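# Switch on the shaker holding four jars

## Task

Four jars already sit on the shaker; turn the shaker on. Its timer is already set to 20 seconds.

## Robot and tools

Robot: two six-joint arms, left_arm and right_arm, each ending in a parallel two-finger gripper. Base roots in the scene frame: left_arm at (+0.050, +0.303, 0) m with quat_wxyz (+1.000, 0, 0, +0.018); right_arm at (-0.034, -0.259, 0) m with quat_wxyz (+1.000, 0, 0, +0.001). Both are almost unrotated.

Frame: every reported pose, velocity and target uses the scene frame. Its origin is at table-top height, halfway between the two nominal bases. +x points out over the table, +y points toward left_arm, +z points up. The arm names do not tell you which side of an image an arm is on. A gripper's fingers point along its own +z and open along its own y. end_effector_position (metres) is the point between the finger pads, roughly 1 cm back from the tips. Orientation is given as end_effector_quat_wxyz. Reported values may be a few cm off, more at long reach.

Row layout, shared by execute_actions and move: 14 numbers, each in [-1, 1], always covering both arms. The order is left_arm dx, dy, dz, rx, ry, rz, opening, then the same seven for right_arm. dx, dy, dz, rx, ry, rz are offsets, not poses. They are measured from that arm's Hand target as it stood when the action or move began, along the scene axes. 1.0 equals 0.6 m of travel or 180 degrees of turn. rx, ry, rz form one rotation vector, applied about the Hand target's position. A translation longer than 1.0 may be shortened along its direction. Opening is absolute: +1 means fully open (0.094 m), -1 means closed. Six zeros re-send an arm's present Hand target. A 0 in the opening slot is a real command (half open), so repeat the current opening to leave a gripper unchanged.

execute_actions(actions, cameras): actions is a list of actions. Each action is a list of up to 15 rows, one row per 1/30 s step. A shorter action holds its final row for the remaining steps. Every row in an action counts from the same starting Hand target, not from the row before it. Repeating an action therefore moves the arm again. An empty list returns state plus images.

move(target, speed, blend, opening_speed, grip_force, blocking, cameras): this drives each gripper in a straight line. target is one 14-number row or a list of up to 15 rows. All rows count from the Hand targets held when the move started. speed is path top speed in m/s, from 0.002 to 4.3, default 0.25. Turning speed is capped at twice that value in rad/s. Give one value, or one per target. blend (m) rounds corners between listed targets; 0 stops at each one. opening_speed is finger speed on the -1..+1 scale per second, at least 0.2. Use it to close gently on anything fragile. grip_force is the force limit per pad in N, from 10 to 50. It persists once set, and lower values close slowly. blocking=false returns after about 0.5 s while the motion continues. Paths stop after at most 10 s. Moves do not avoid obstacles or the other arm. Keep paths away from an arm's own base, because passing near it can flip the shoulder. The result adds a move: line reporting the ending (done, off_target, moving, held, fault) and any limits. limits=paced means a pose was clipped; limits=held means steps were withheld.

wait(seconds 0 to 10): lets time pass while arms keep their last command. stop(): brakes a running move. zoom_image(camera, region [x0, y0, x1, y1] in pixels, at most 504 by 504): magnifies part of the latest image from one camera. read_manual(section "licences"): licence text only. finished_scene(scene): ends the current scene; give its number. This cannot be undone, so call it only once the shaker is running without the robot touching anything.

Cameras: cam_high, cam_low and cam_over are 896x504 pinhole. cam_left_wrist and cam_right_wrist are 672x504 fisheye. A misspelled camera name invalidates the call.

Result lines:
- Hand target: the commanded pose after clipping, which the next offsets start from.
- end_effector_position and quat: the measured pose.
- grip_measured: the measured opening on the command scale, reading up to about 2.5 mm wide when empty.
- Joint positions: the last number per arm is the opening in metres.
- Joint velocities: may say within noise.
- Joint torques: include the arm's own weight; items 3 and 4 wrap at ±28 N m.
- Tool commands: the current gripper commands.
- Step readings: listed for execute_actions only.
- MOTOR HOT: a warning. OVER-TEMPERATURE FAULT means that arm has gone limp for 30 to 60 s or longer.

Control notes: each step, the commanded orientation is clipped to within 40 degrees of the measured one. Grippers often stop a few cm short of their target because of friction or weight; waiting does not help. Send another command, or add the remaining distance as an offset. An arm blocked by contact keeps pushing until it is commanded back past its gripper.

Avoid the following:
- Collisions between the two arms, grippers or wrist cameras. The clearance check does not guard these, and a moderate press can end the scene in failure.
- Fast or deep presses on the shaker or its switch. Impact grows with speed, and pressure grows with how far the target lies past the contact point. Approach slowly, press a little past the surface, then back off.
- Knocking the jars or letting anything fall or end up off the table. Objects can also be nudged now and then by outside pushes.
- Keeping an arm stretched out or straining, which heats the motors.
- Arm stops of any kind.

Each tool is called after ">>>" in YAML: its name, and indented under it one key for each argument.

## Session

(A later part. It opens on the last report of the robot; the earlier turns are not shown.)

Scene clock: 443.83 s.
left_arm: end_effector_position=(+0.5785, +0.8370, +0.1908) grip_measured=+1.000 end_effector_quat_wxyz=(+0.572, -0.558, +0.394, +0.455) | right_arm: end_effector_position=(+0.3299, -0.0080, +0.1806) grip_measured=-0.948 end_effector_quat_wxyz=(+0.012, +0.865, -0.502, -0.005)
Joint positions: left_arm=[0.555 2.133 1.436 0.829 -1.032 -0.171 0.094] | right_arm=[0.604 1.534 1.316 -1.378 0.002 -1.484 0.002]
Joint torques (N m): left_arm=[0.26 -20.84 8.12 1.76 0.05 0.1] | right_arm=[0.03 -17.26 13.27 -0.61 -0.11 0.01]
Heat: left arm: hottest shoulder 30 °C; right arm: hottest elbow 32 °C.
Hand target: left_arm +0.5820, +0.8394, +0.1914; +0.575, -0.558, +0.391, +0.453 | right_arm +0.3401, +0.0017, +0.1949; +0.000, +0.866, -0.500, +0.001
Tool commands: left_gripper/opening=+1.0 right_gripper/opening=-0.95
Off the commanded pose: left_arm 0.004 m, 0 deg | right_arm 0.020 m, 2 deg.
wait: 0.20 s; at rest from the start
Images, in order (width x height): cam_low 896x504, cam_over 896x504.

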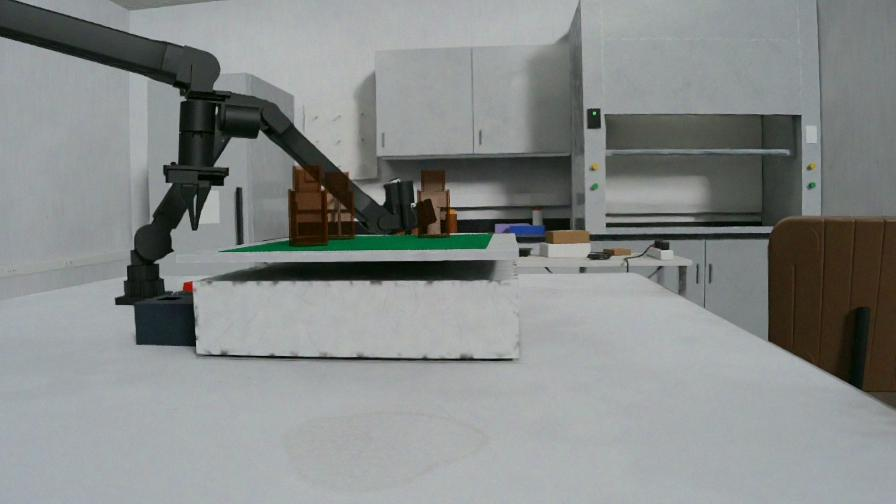

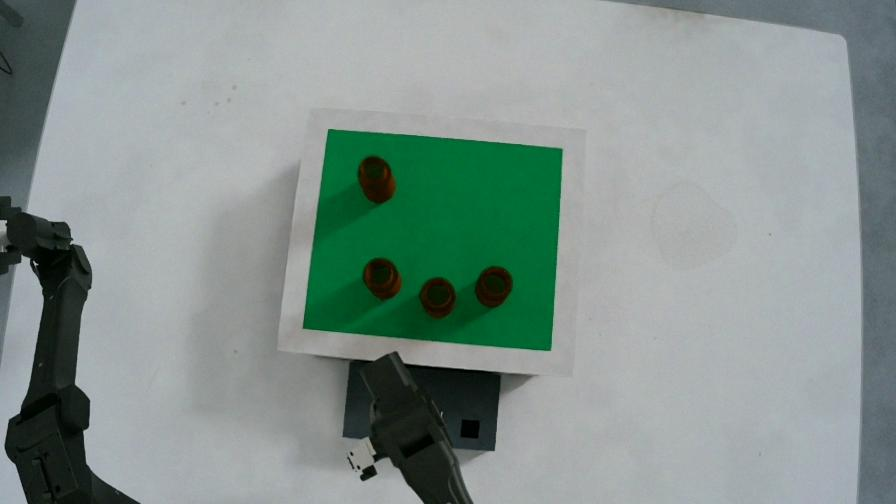

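>>> wait:
  seconds: 1
  cameras: ["cam_right_wrist","cam_low","cam_over"]

>>> zoom_image:
  camera: "cam_right_wrist"
  region: [230, 100, 450, 300]

>>> zoom_image:
  camera: "cam_low"
  region: [150, 270, 220, 320]

Scene clock: 450.67 s.
left_arm: end_effector_position=(+0.5785, +0.8370, +0.1908) grip_measured=+1.000 end_effector_quat_wxyz=(+0.572, -0.558, +0.394, +0.455) | right_arm: end_effector_position=(+0.3299, -0.0080, +0.1806) grip_measured=-0.948 end_effector_quat_wxyz=(+0.012, +0.865, -0.502, -0.005)
Joint positions: left_arm=[0.555 2.133 1.436 0.829 -1.032 -0.171 0.094] | right_arm=[0.604 1.534 1.316 -1.378 0.002 -1.484 0.002]
Joint torques (N m): left_arm=[0.26 -20.78 8.12 1.76 0.06 0.1] | right_arm=[0.21 -17.2 13.26 -0.57 -0.1 0]
Heat: left arm: hottest shoulder 30 °C; right arm: hottest elbow 32 °C.
Hand target: left_arm +0.5820, +0.8394, +0.1914; +0.575, -0.558, +0.391, +0.453 | right_arm +0.3401, +0.0017, +0.1949; +0.000, +0.866, -0.500, +0.001
Tool commands: left_gripper/opening=+1.0 right_gripper/opening=-0.95
Off the commanded pose: left_arm 0.004 m, 0 deg | right_arm 0.020 m, 2 deg.
wait: 1.00 s; at rest from the start
Images, in order (width x height): cam_low 896x504, cam_over 896x504, cam_right_wrist 672x504.

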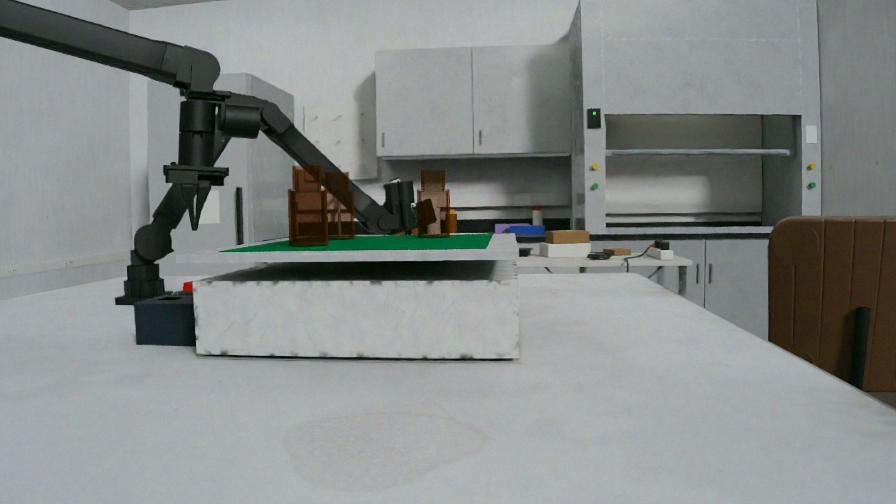

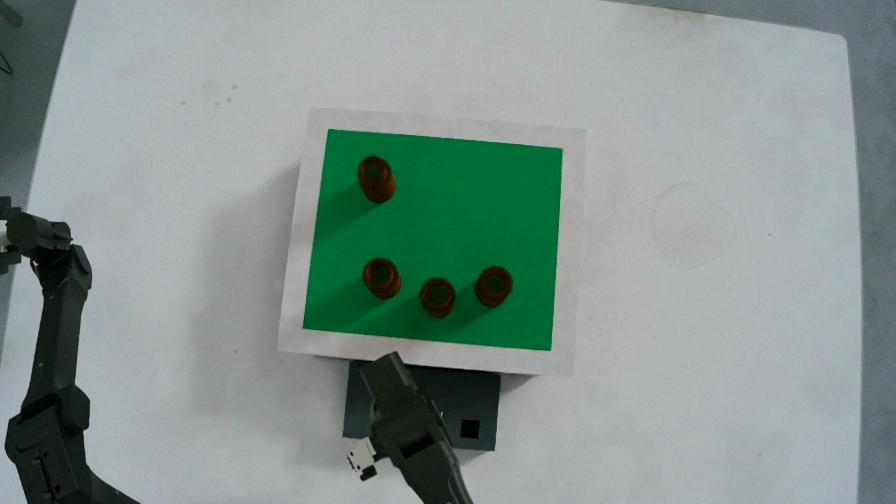

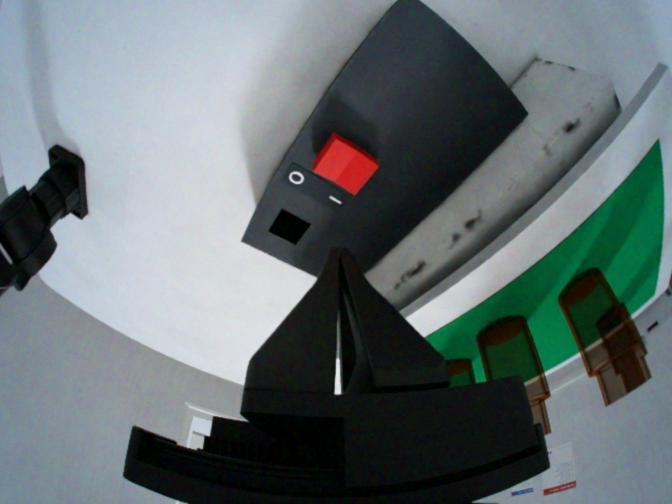

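Scaled by 2.291 from the camera's 672x504 image, which has a finer 960x720 frame.

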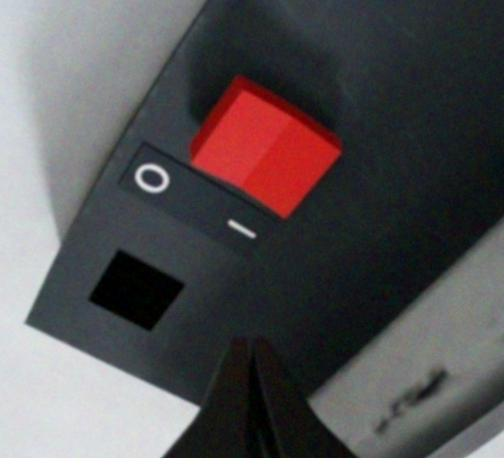

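Scaled by 7.200 from the camera's 896x504 image, which has a finer 1280x720 frame.

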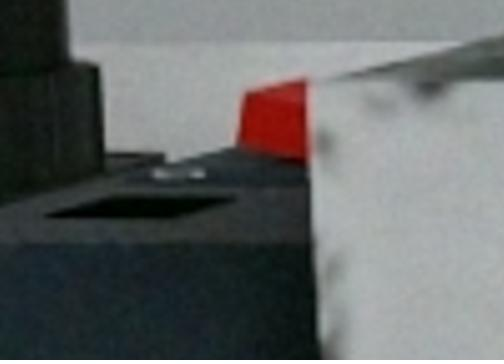

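>>> move:
  target: [0,0,0,0,0,0,1, 0.03,-0.5,0.08,0,0,0,-0.95]
  speed: 0.35
  cameras: ["cam_low","cam_over"]

>>> zoom_image:
  camera: "cam_over"
  region: [330, 340, 530, 460]

>>> zoom_image:
  camera: "cam_low"
  region: [150, 270, 220, 320]

Scene clock: 464.87 s.
left_arm: end_effector_position=(+0.5785, +0.8370, +0.1908) grip_measured=+1.000 end_effector_quat_wxyz=(+0.572, -0.558, +0.394, +0.455) | right_arm: end_effector_position=(+0.3477, -0.2943, +0.2300) grip_measured=-0.948 end_effector_quat_wxyz=(+0.020, +0.844, -0.536, +0.000)
Joint positions: left_arm=[0.555 2.133 1.436 0.829 -1.032 -0.171 0.094] | right_arm=[-0.077 1.357 1.26 -1.493 0.036 -2.085 0.002]
Joint torques (N m): left_arm=[0.32 -20.78 8.1 1.77 0.05 0.1] | right_arm=[-0.5 -13.45 13.05 -0.64 0.05 -0.1]
Heat: left arm: hottest shoulder 30 °C; right arm: hottest elbow 34 °C.
Hand target: left_arm +0.5820, +0.8394, +0.1914; +0.575, -0.558, +0.391, +0.453 | right_arm +0.3582, -0.2984, +0.2429; +0.000, +0.866, -0.500, +0.001
Off the commanded pose: left_arm 0.004 m, 0 deg | right_arm 0.017 m, 5 deg.
joint sent to its limit (right arm) — joint 6 (wrist roll), lower limit. The joint targets are off in orientation, not in position.
move: off_target (right_arm)
Images, in order (width x height): cam_low 896x504, cam_over 896x504.

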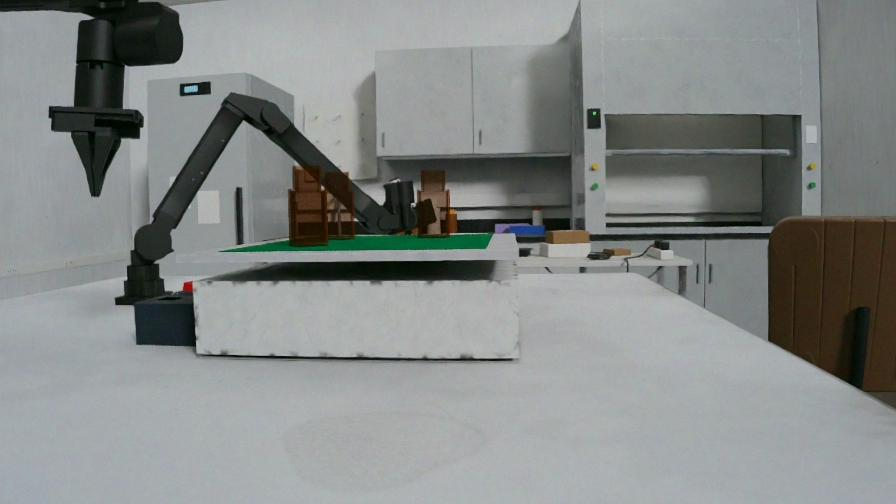

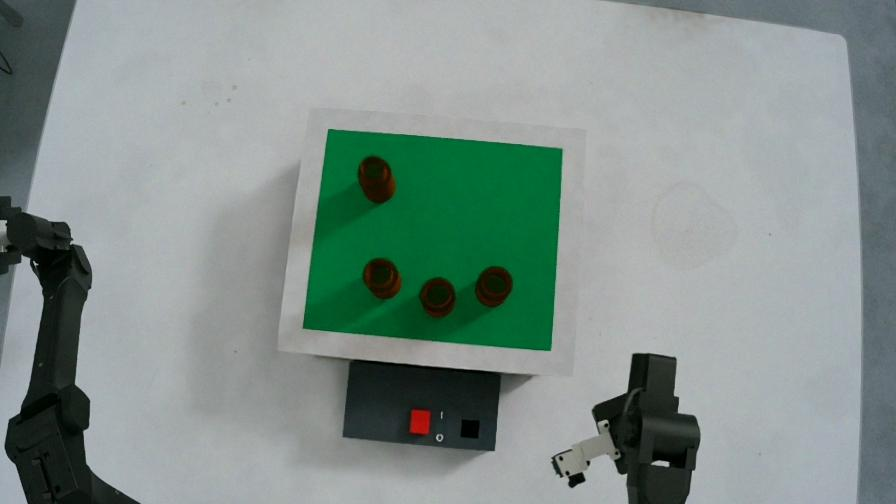

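Scaled by 2.520 from the camera's 896x504 image, which has a finer 1280x720 frame.

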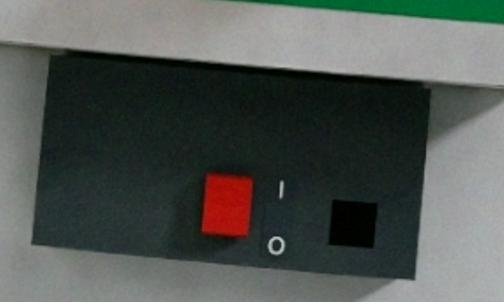

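Scaled by 7.200 from the camera's 896x504 image, which has a finer 1280x720 frame.

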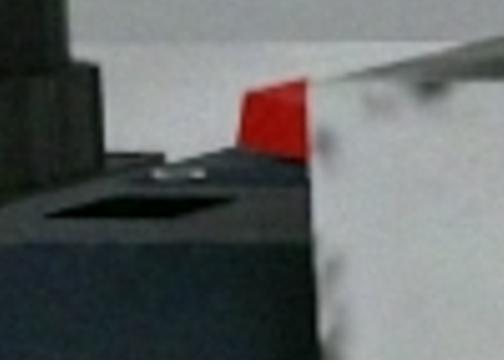

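>>> zoom_image:
  camera: "cam_over"
  region: [400, 400, 460, 446]

>>> wait:
  seconds: 0.1
  cameras: ["cam_over","cam_right_wrist"]

>>> zoom_image:
  camera: "cam_over"
  region: [260, 300, 360, 400]

Scaled by 8.400 from the camera's 896x504 image, which has a finer 1280x720 frame.

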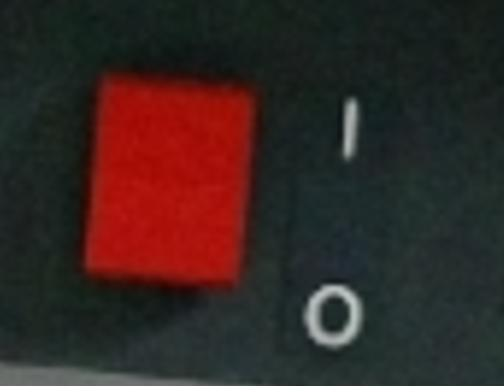

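Scene clock: 478.97 s.
left_arm: end_effector_position=(+0.5785, +0.8370, +0.1908) grip_measured=+1.000 end_effector_quat_wxyz=(+0.572, -0.558, +0.394, +0.455) | right_arm: end_effector_position=(+0.3476, -0.2943, +0.2300) grip_measured=-0.948 end_effector_quat_wxyz=(+0.020, +0.844, -0.536, +0.000)
Joint positions: left_arm=[0.555 2.133 1.436 0.829 -1.032 -0.171 0.094] | right_arm=[-0.077 1.357 1.26 -1.493 0.036 -2.085 0.002]
Joint torques (N m): left_arm=[0.26 -20.78 8.12 1.76 0.05 0.1] | right_arm=[-0.67 -13.74 13.05 -0.66 0.07 -0.07]
Heat: left arm: hottest shoulder 30 °C; right arm: hottest elbow 34 °C.
Hand target: left_arm +0.5820, +0.8394, +0.1914; +0.575, -0.558, +0.391, +0.453 | right_arm +0.3581, -0.2984, +0.2429; +0.000, +0.866, -0.500, +0.001
Tool commands: left_gripper/opening=+1.0 right_gripper/opening=-0.95
Off the commanded pose: left_arm 0.004 m, 0 deg | right_arm 0.017 m, 5 deg.
wait: 0.10 s; at rest from the start
Images, in order (width x height): cam_over 896x504, cam_right_wrist 672x504.

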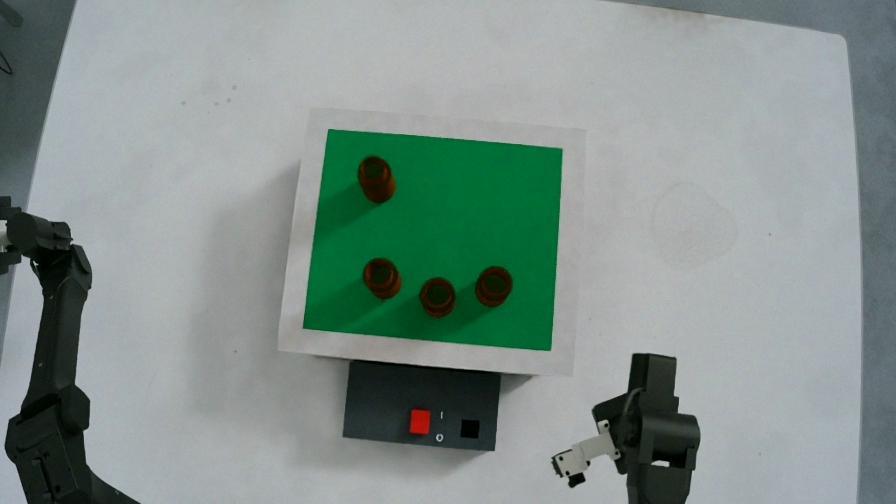

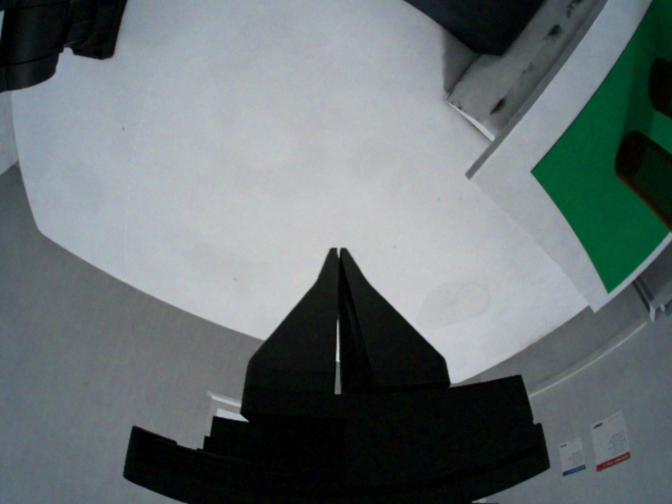

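Scaled by 5.040 from the camera's 896x504 image, which has a finer 1280x720 frame.

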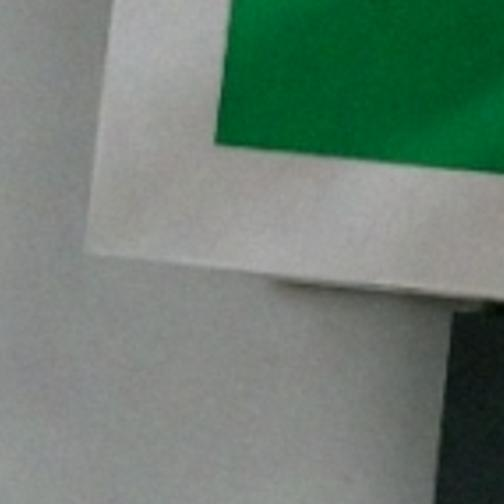

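>>> move:
  target:
    - [0,0,0,0,0,0,1, -0.0302,0.4998,-0.155,0,0,0,-0.95]
    - [0,0,0,0,0,0,1, -0.0285,0.4998,-0.3082,0,0,0,-0.95]
  speed: [0.35,0.08]
  blend: [0,0]
  cameras: ["cam_low","cam_over","cam_right_wrist"]

>>> zoom_image:
  camera: "cam_right_wrist"
  region: [230, 100, 450, 300]

>>> zoom_image:
  camera: "cam_low"
  region: [150, 270, 220, 320]

>>> zoom_image:
  camera: "cam_over"
  region: [260, 300, 360, 400]

Scene clock: 523.67 s.
left_arm: end_effector_position=(+0.5785, +0.8370, +0.1908) grip_measured=+1.000 end_effector_quat_wxyz=(+0.572, -0.558, +0.394, +0.455) | right_arm: end_effector_position=(+0.3477, +0.0052, +0.0904) grip_measured=-0.948 end_effector_quat_wxyz=(-0.023, +0.867, -0.498, +0.011)
Joint positions: left_arm=[0.555 2.133 1.436 0.829 -1.032 -0.171 0.094] | right_arm=[0.605 1.62 1.166 -1.066 0.001 -1.492 0.002]
Joint torques (N m): left_arm=[0.32 -20.78 8.12 1.76 0.05 0.1] | right_arm=[-0.03 -14.27 6.01 0.95 -0.07 0.08]
Heat: left arm: hottest shoulder 31 °C; right arm: hottest elbow 36 °C.
Hand target: left_arm +0.5820, +0.8394, +0.1914; +0.575, -0.558, +0.391, +0.453 | right_arm +0.3410, +0.0016, +0.0581; +0.000, +0.866, -0.500, +0.001
Off the commanded pose: left_arm 0.004 m, 0 deg | right_arm 0.033 m, 3 deg.
move: off_target (right_arm)
Images, in order (width x height): cam_low 896x504, cam_over 896x504, cam_right_wrist 672x504.

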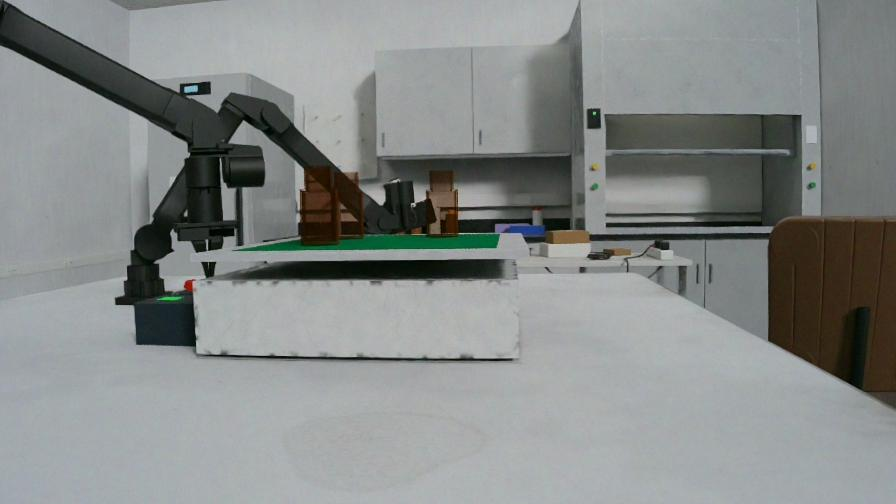

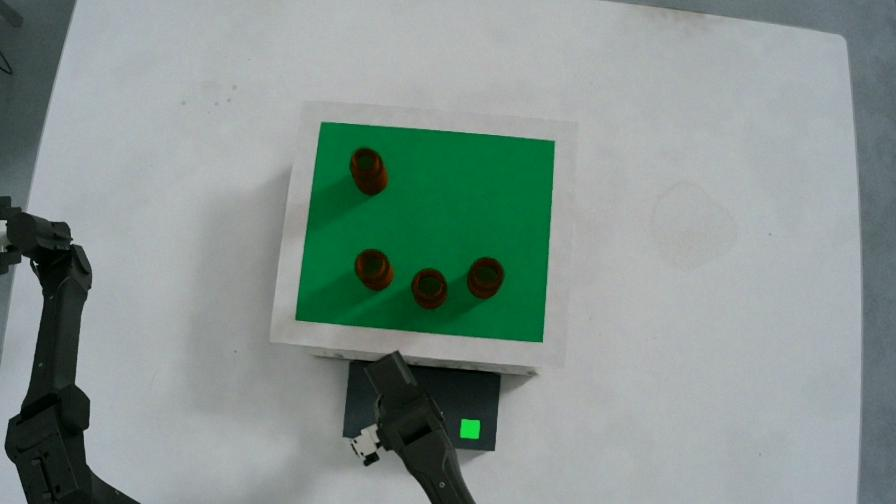

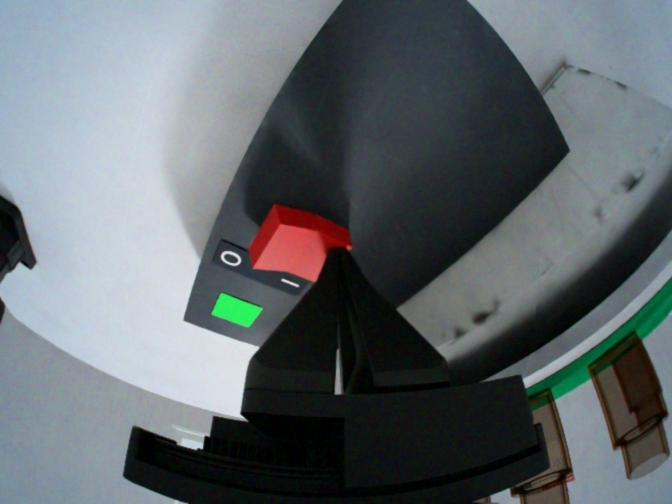

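Scaled by 2.291 from the camera's 672x504 image, which has a finer 960x720 frame.

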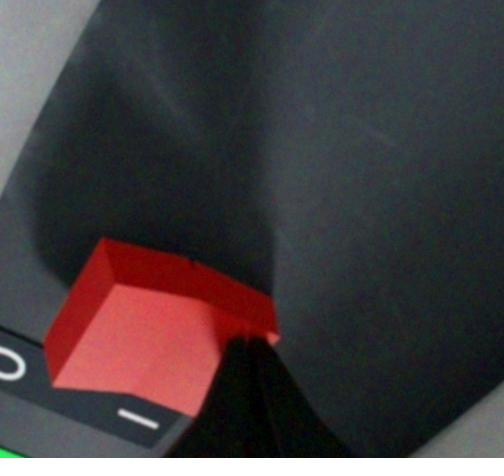

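Scaled by 7.200 from the camera's 896x504 image, which has a finer 1280x720 frame.

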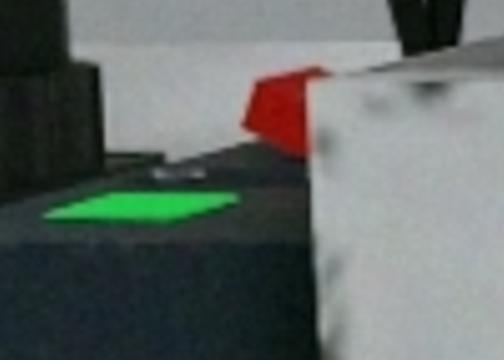

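Scaled by 5.040 from the camera's 896x504 image, which has a finer 1280x720 frame.

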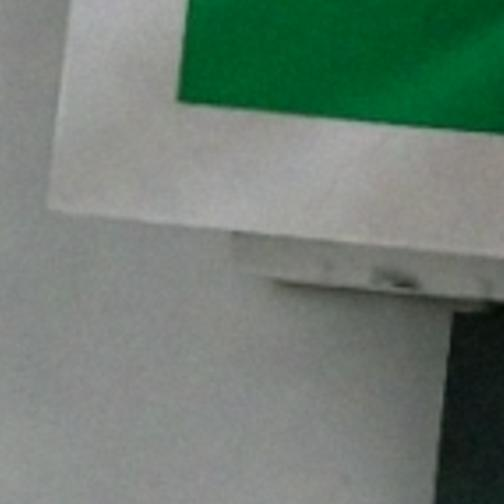

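>>> move:
  target: [0,0,0,0,0,0,1, -0.02,-0.02,0.22,0,0,0,-0.95]
  speed: 0.15
  cameras: ["cam_over","cam_low"]

>>> wait:
  seconds: 8
  cameras: ["cam_over","cam_low"]

Scene clock: 528.00 s.
left_arm: end_effector_position=(+0.5785, +0.8370, +0.1908) grip_measured=+1.000 end_effector_quat_wxyz=(+0.572, -0.558, +0.394, +0.455) | right_arm: end_effector_position=(+0.3157, -0.0170, +0.1709) grip_measured=-0.949 end_effector_quat_wxyz=(+0.017, +0.867, -0.498, -0.008)
Joint positions: left_arm=[0.555 2.133 1.436 0.829 -1.032 -0.171 0.094] | right_arm=[0.605 1.505 1.256 -1.36 0.001 -1.492 0.002]
Joint torques (N m): left_arm=[0.32 -20.78 8.12 1.77 0.05 0.1] | right_arm=[-0.5 -17.38 13.34 -0.75 -0.09 0]
Heat: left arm: hottest shoulder 31 °C; right arm: hottest elbow 36 °C.
Hand target: left_arm +0.5820, +0.8394, +0.1914; +0.575, -0.558, +0.391, +0.453 | right_arm +0.3290, -0.0104, +0.1900; +0.000, +0.866, -0.500, +0.001
Off the commanded pose: left_arm 0.004 m, 0 deg | right_arm 0.024 m, 2 deg.
move: off_target (right_arm)
Images, in order (width x height): cam_low 896x504, cam_over 896x504.

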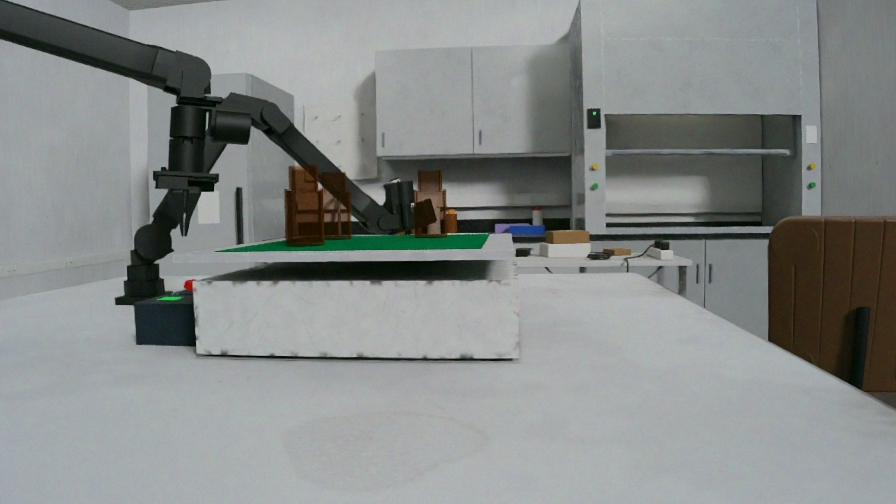

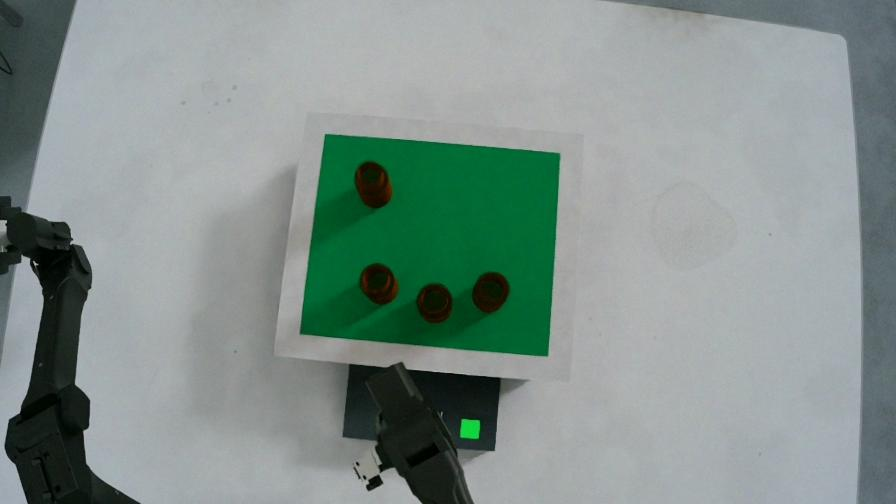

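Scene clock: 536.00 s.
left_arm: end_effector_position=(+0.5785, +0.8370, +0.1908) grip_measured=+1.000 end_effector_quat_wxyz=(+0.572, -0.558, +0.394, +0.455) | right_arm: end_effector_position=(+0.3156, -0.0171, +0.1709) grip_measured=-0.949 end_effector_quat_wxyz=(+0.018, +0.867, -0.498, -0.008)
Joint positions: left_arm=[0.555 2.133 1.436 0.829 -1.032 -0.171 0.094] | right_arm=[0.605 1.505 1.256 -1.36 0.001 -1.492 0.002]
Joint torques (N m): left_arm=[0.32 -20.78 8.12 1.77 0.06 0.1] | right_arm=[-0.44 -17.55 13.39 -0.58 -0.03 -0.01]
Heat: left arm: hottest shoulder 31 °C; right arm: hottest elbow 37 °C.
Hand target: left_arm +0.5820, +0.8394, +0.1914; +0.575, -0.558, +0.391, +0.453 | right_arm +0.3290, -0.0104, +0.1900; +0.000, +0.866, -0.500, +0.001
Tool commands: left_gripper/opening=+1.0 right_gripper/opening=-0.95
Off the commanded pose: left_arm 0.004 m, 0 deg | right_arm 0.024 m, 2 deg.
wait: 8.00 s; at rest by 0.17 s
Images, in order (width x height): cam_low 896x504, cam_over 896x504.

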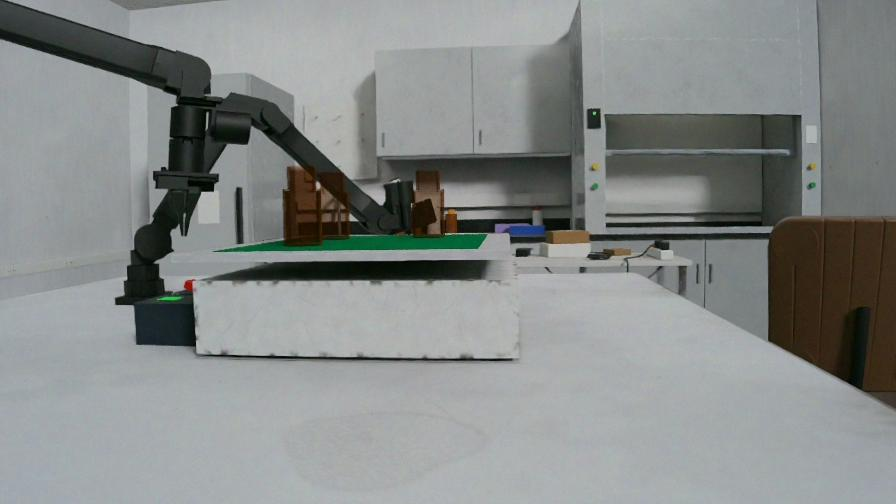

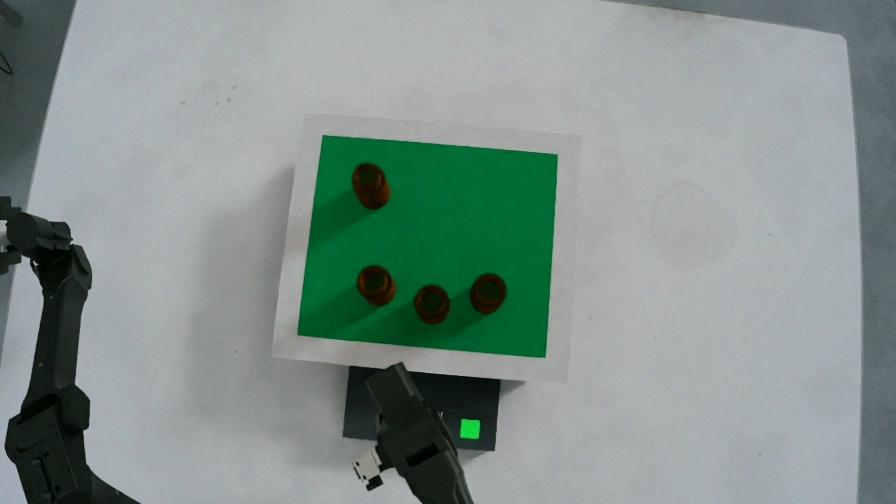

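>>> wait:
  seconds: 8
  cameras: ["cam_over","cam_low"]

Scene clock: 545.40 s.
left_arm: end_effector_position=(+0.5785, +0.8370, +0.1908) grip_measured=+1.000 end_effector_quat_wxyz=(+0.572, -0.558, +0.394, +0.455) | right_arm: end_effector_position=(+0.3156, -0.0171, +0.1709) grip_measured=-0.949 end_effector_quat_wxyz=(+0.018, +0.867, -0.498, -0.008)
Joint positions: left_arm=[0.555 2.133 1.436 0.829 -1.032 -0.171 0.094] | right_arm=[0.605 1.505 1.256 -1.36 0.001 -1.492 0.002]
Joint torques (N m): left_arm=[0.26 -20.78 8.12 1.77 0.05 0.1] | right_arm=[-0.56 -17.08 13.42 -0.65 -0.06 -0.01]
Heat: left arm: hottest shoulder 31 °C; right arm: hottest elbow 38 °C.
Hand target: left_arm +0.5820, +0.8394, +0.1914; +0.575, -0.558, +0.391, +0.453 | right_arm +0.3290, -0.0104, +0.1900; +0.000, +0.866, -0.500, +0.001
Tool commands: left_gripper/opening=+1.0 right_gripper/opening=-0.95
Off the commanded pose: left_arm 0.004 m, 0 deg | right_arm 0.024 m, 2 deg.
wait: 8.00 s; at rest from the start
Images, in order (width x height): cam_low 896x504, cam_over 896x504.

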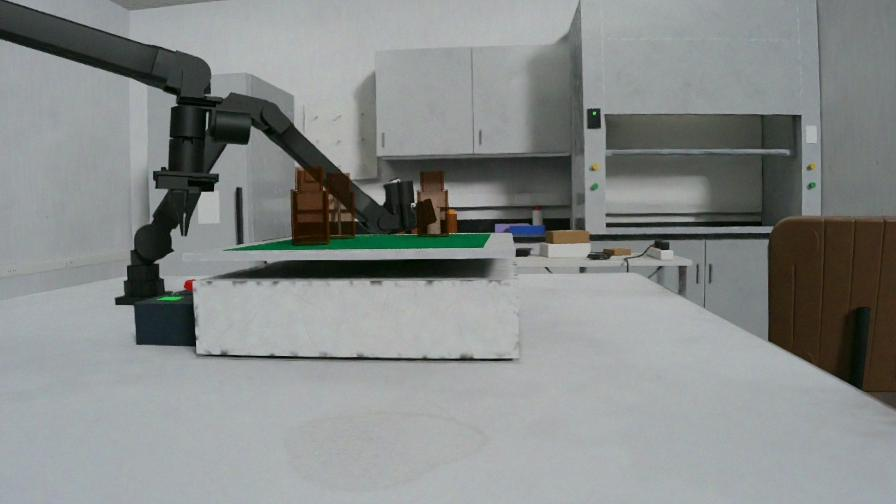

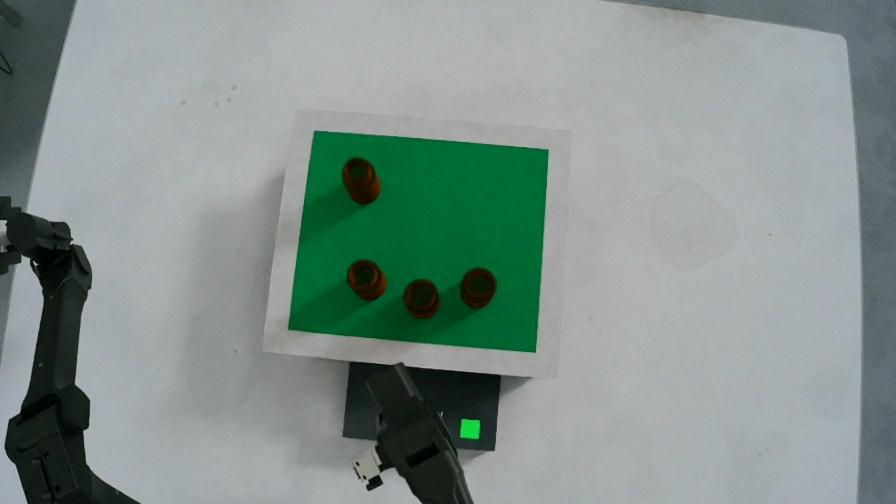

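>>> wait:
  seconds: 3
  cameras: ["cam_over"]

Scene clock: 550.13 s.
left_arm: end_effector_position=(+0.5785, +0.8370, +0.1908) grip_measured=+1.000 end_effector_quat_wxyz=(+0.572, -0.558, +0.394, +0.455) | right_arm: end_effector_position=(+0.3156, -0.0171, +0.1709) grip_measured=-0.949 end_effector_quat_wxyz=(+0.018, +0.867, -0.498, -0.008)
Joint positions: left_arm=[0.555 2.133 1.436 0.829 -1.032 -0.171 0.094] | right_arm=[0.605 1.505 1.256 -1.36 0.001 -1.492 0.002]
Joint torques (N m): left_arm=[0.32 -20.78 8.1 1.76 0.06 0.1] | right_arm=[-0.44 -17.03 13.49 -0.64 -0.07 0]
Heat: left arm: hottest shoulder 31 °C; right arm: hottest elbow 38 °C.
Hand target: left_arm +0.5820, +0.8394, +0.1914; +0.575, -0.558, +0.391, +0.453 | right_arm +0.3290, -0.0104, +0.1900; +0.000, +0.866, -0.500, +0.001
Tool commands: left_gripper/opening=+1.0 right_gripper/opening=-0.95
Off the commanded pose: left_arm 0.004 m, 0 deg | right_arm 0.024 m, 2 deg.
wait: 3.00 s; at rest from the start
Images, in order (width x height): cam_over 896x504.

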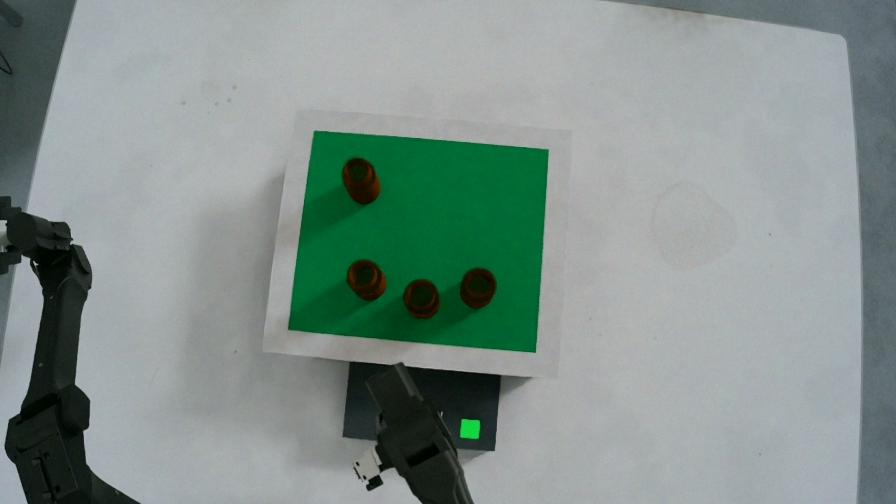

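>>> wait:
  seconds: 0.3
  cameras: ["cam_over"]

Scene clock: 552.80 s.
left_arm: end_effector_position=(+0.5785, +0.8370, +0.1908) grip_measured=+1.000 end_effector_quat_wxyz=(+0.572, -0.558, +0.394, +0.455) | right_arm: end_effector_position=(+0.3156, -0.0171, +0.1709) grip_measured=-0.949 end_effector_quat_wxyz=(+0.018, +0.867, -0.498, -0.008)
Joint positions: left_arm=[0.555 2.133 1.436 0.829 -1.032 -0.171 0.094] | right_arm=[0.605 1.505 1.256 -1.36 0.001 -1.492 0.002]
Joint torques (N m): left_arm=[0.32 -20.78 8.1 1.77 0.05 0.1] | right_arm=[-0.56 -17.08 13.45 -0.62 -0.07 0]
Heat: left arm: hottest shoulder 31 °C; right arm: hottest elbow 38 °C.
Hand target: left_arm +0.5820, +0.8394, +0.1914; +0.575, -0.558, +0.391, +0.453 | right_arm +0.3290, -0.0104, +0.1900; +0.000, +0.866, -0.500, +0.001
Tool commands: left_gripper/opening=+1.0 right_gripper/opening=-0.95
Off the commanded pose: left_arm 0.004 m, 0 deg | right_arm 0.024 m, 2 deg.
wait: 0.30 s; at rest from the start
Images, in order (width x height): cam_over 896x504.

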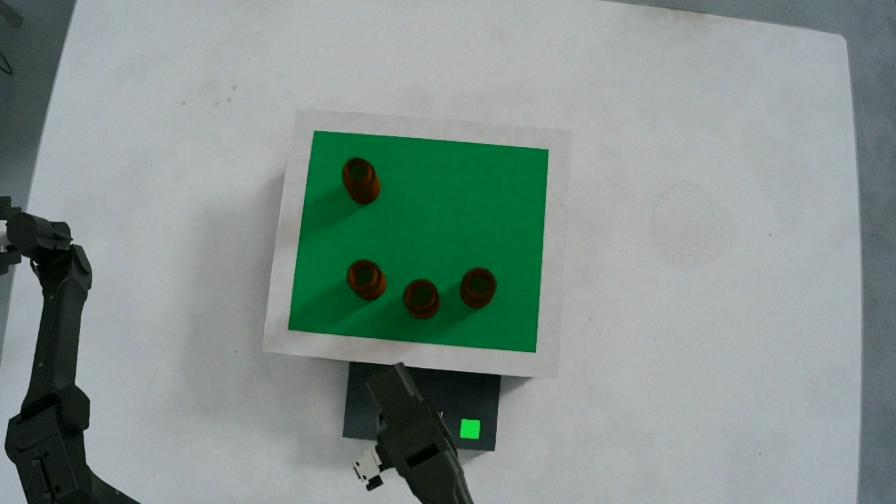

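The tray has stopped and the run is over. All four jars are still upright on the mat.

>>> finished_scene:
  scene: 1

The scene is finished: the task was done.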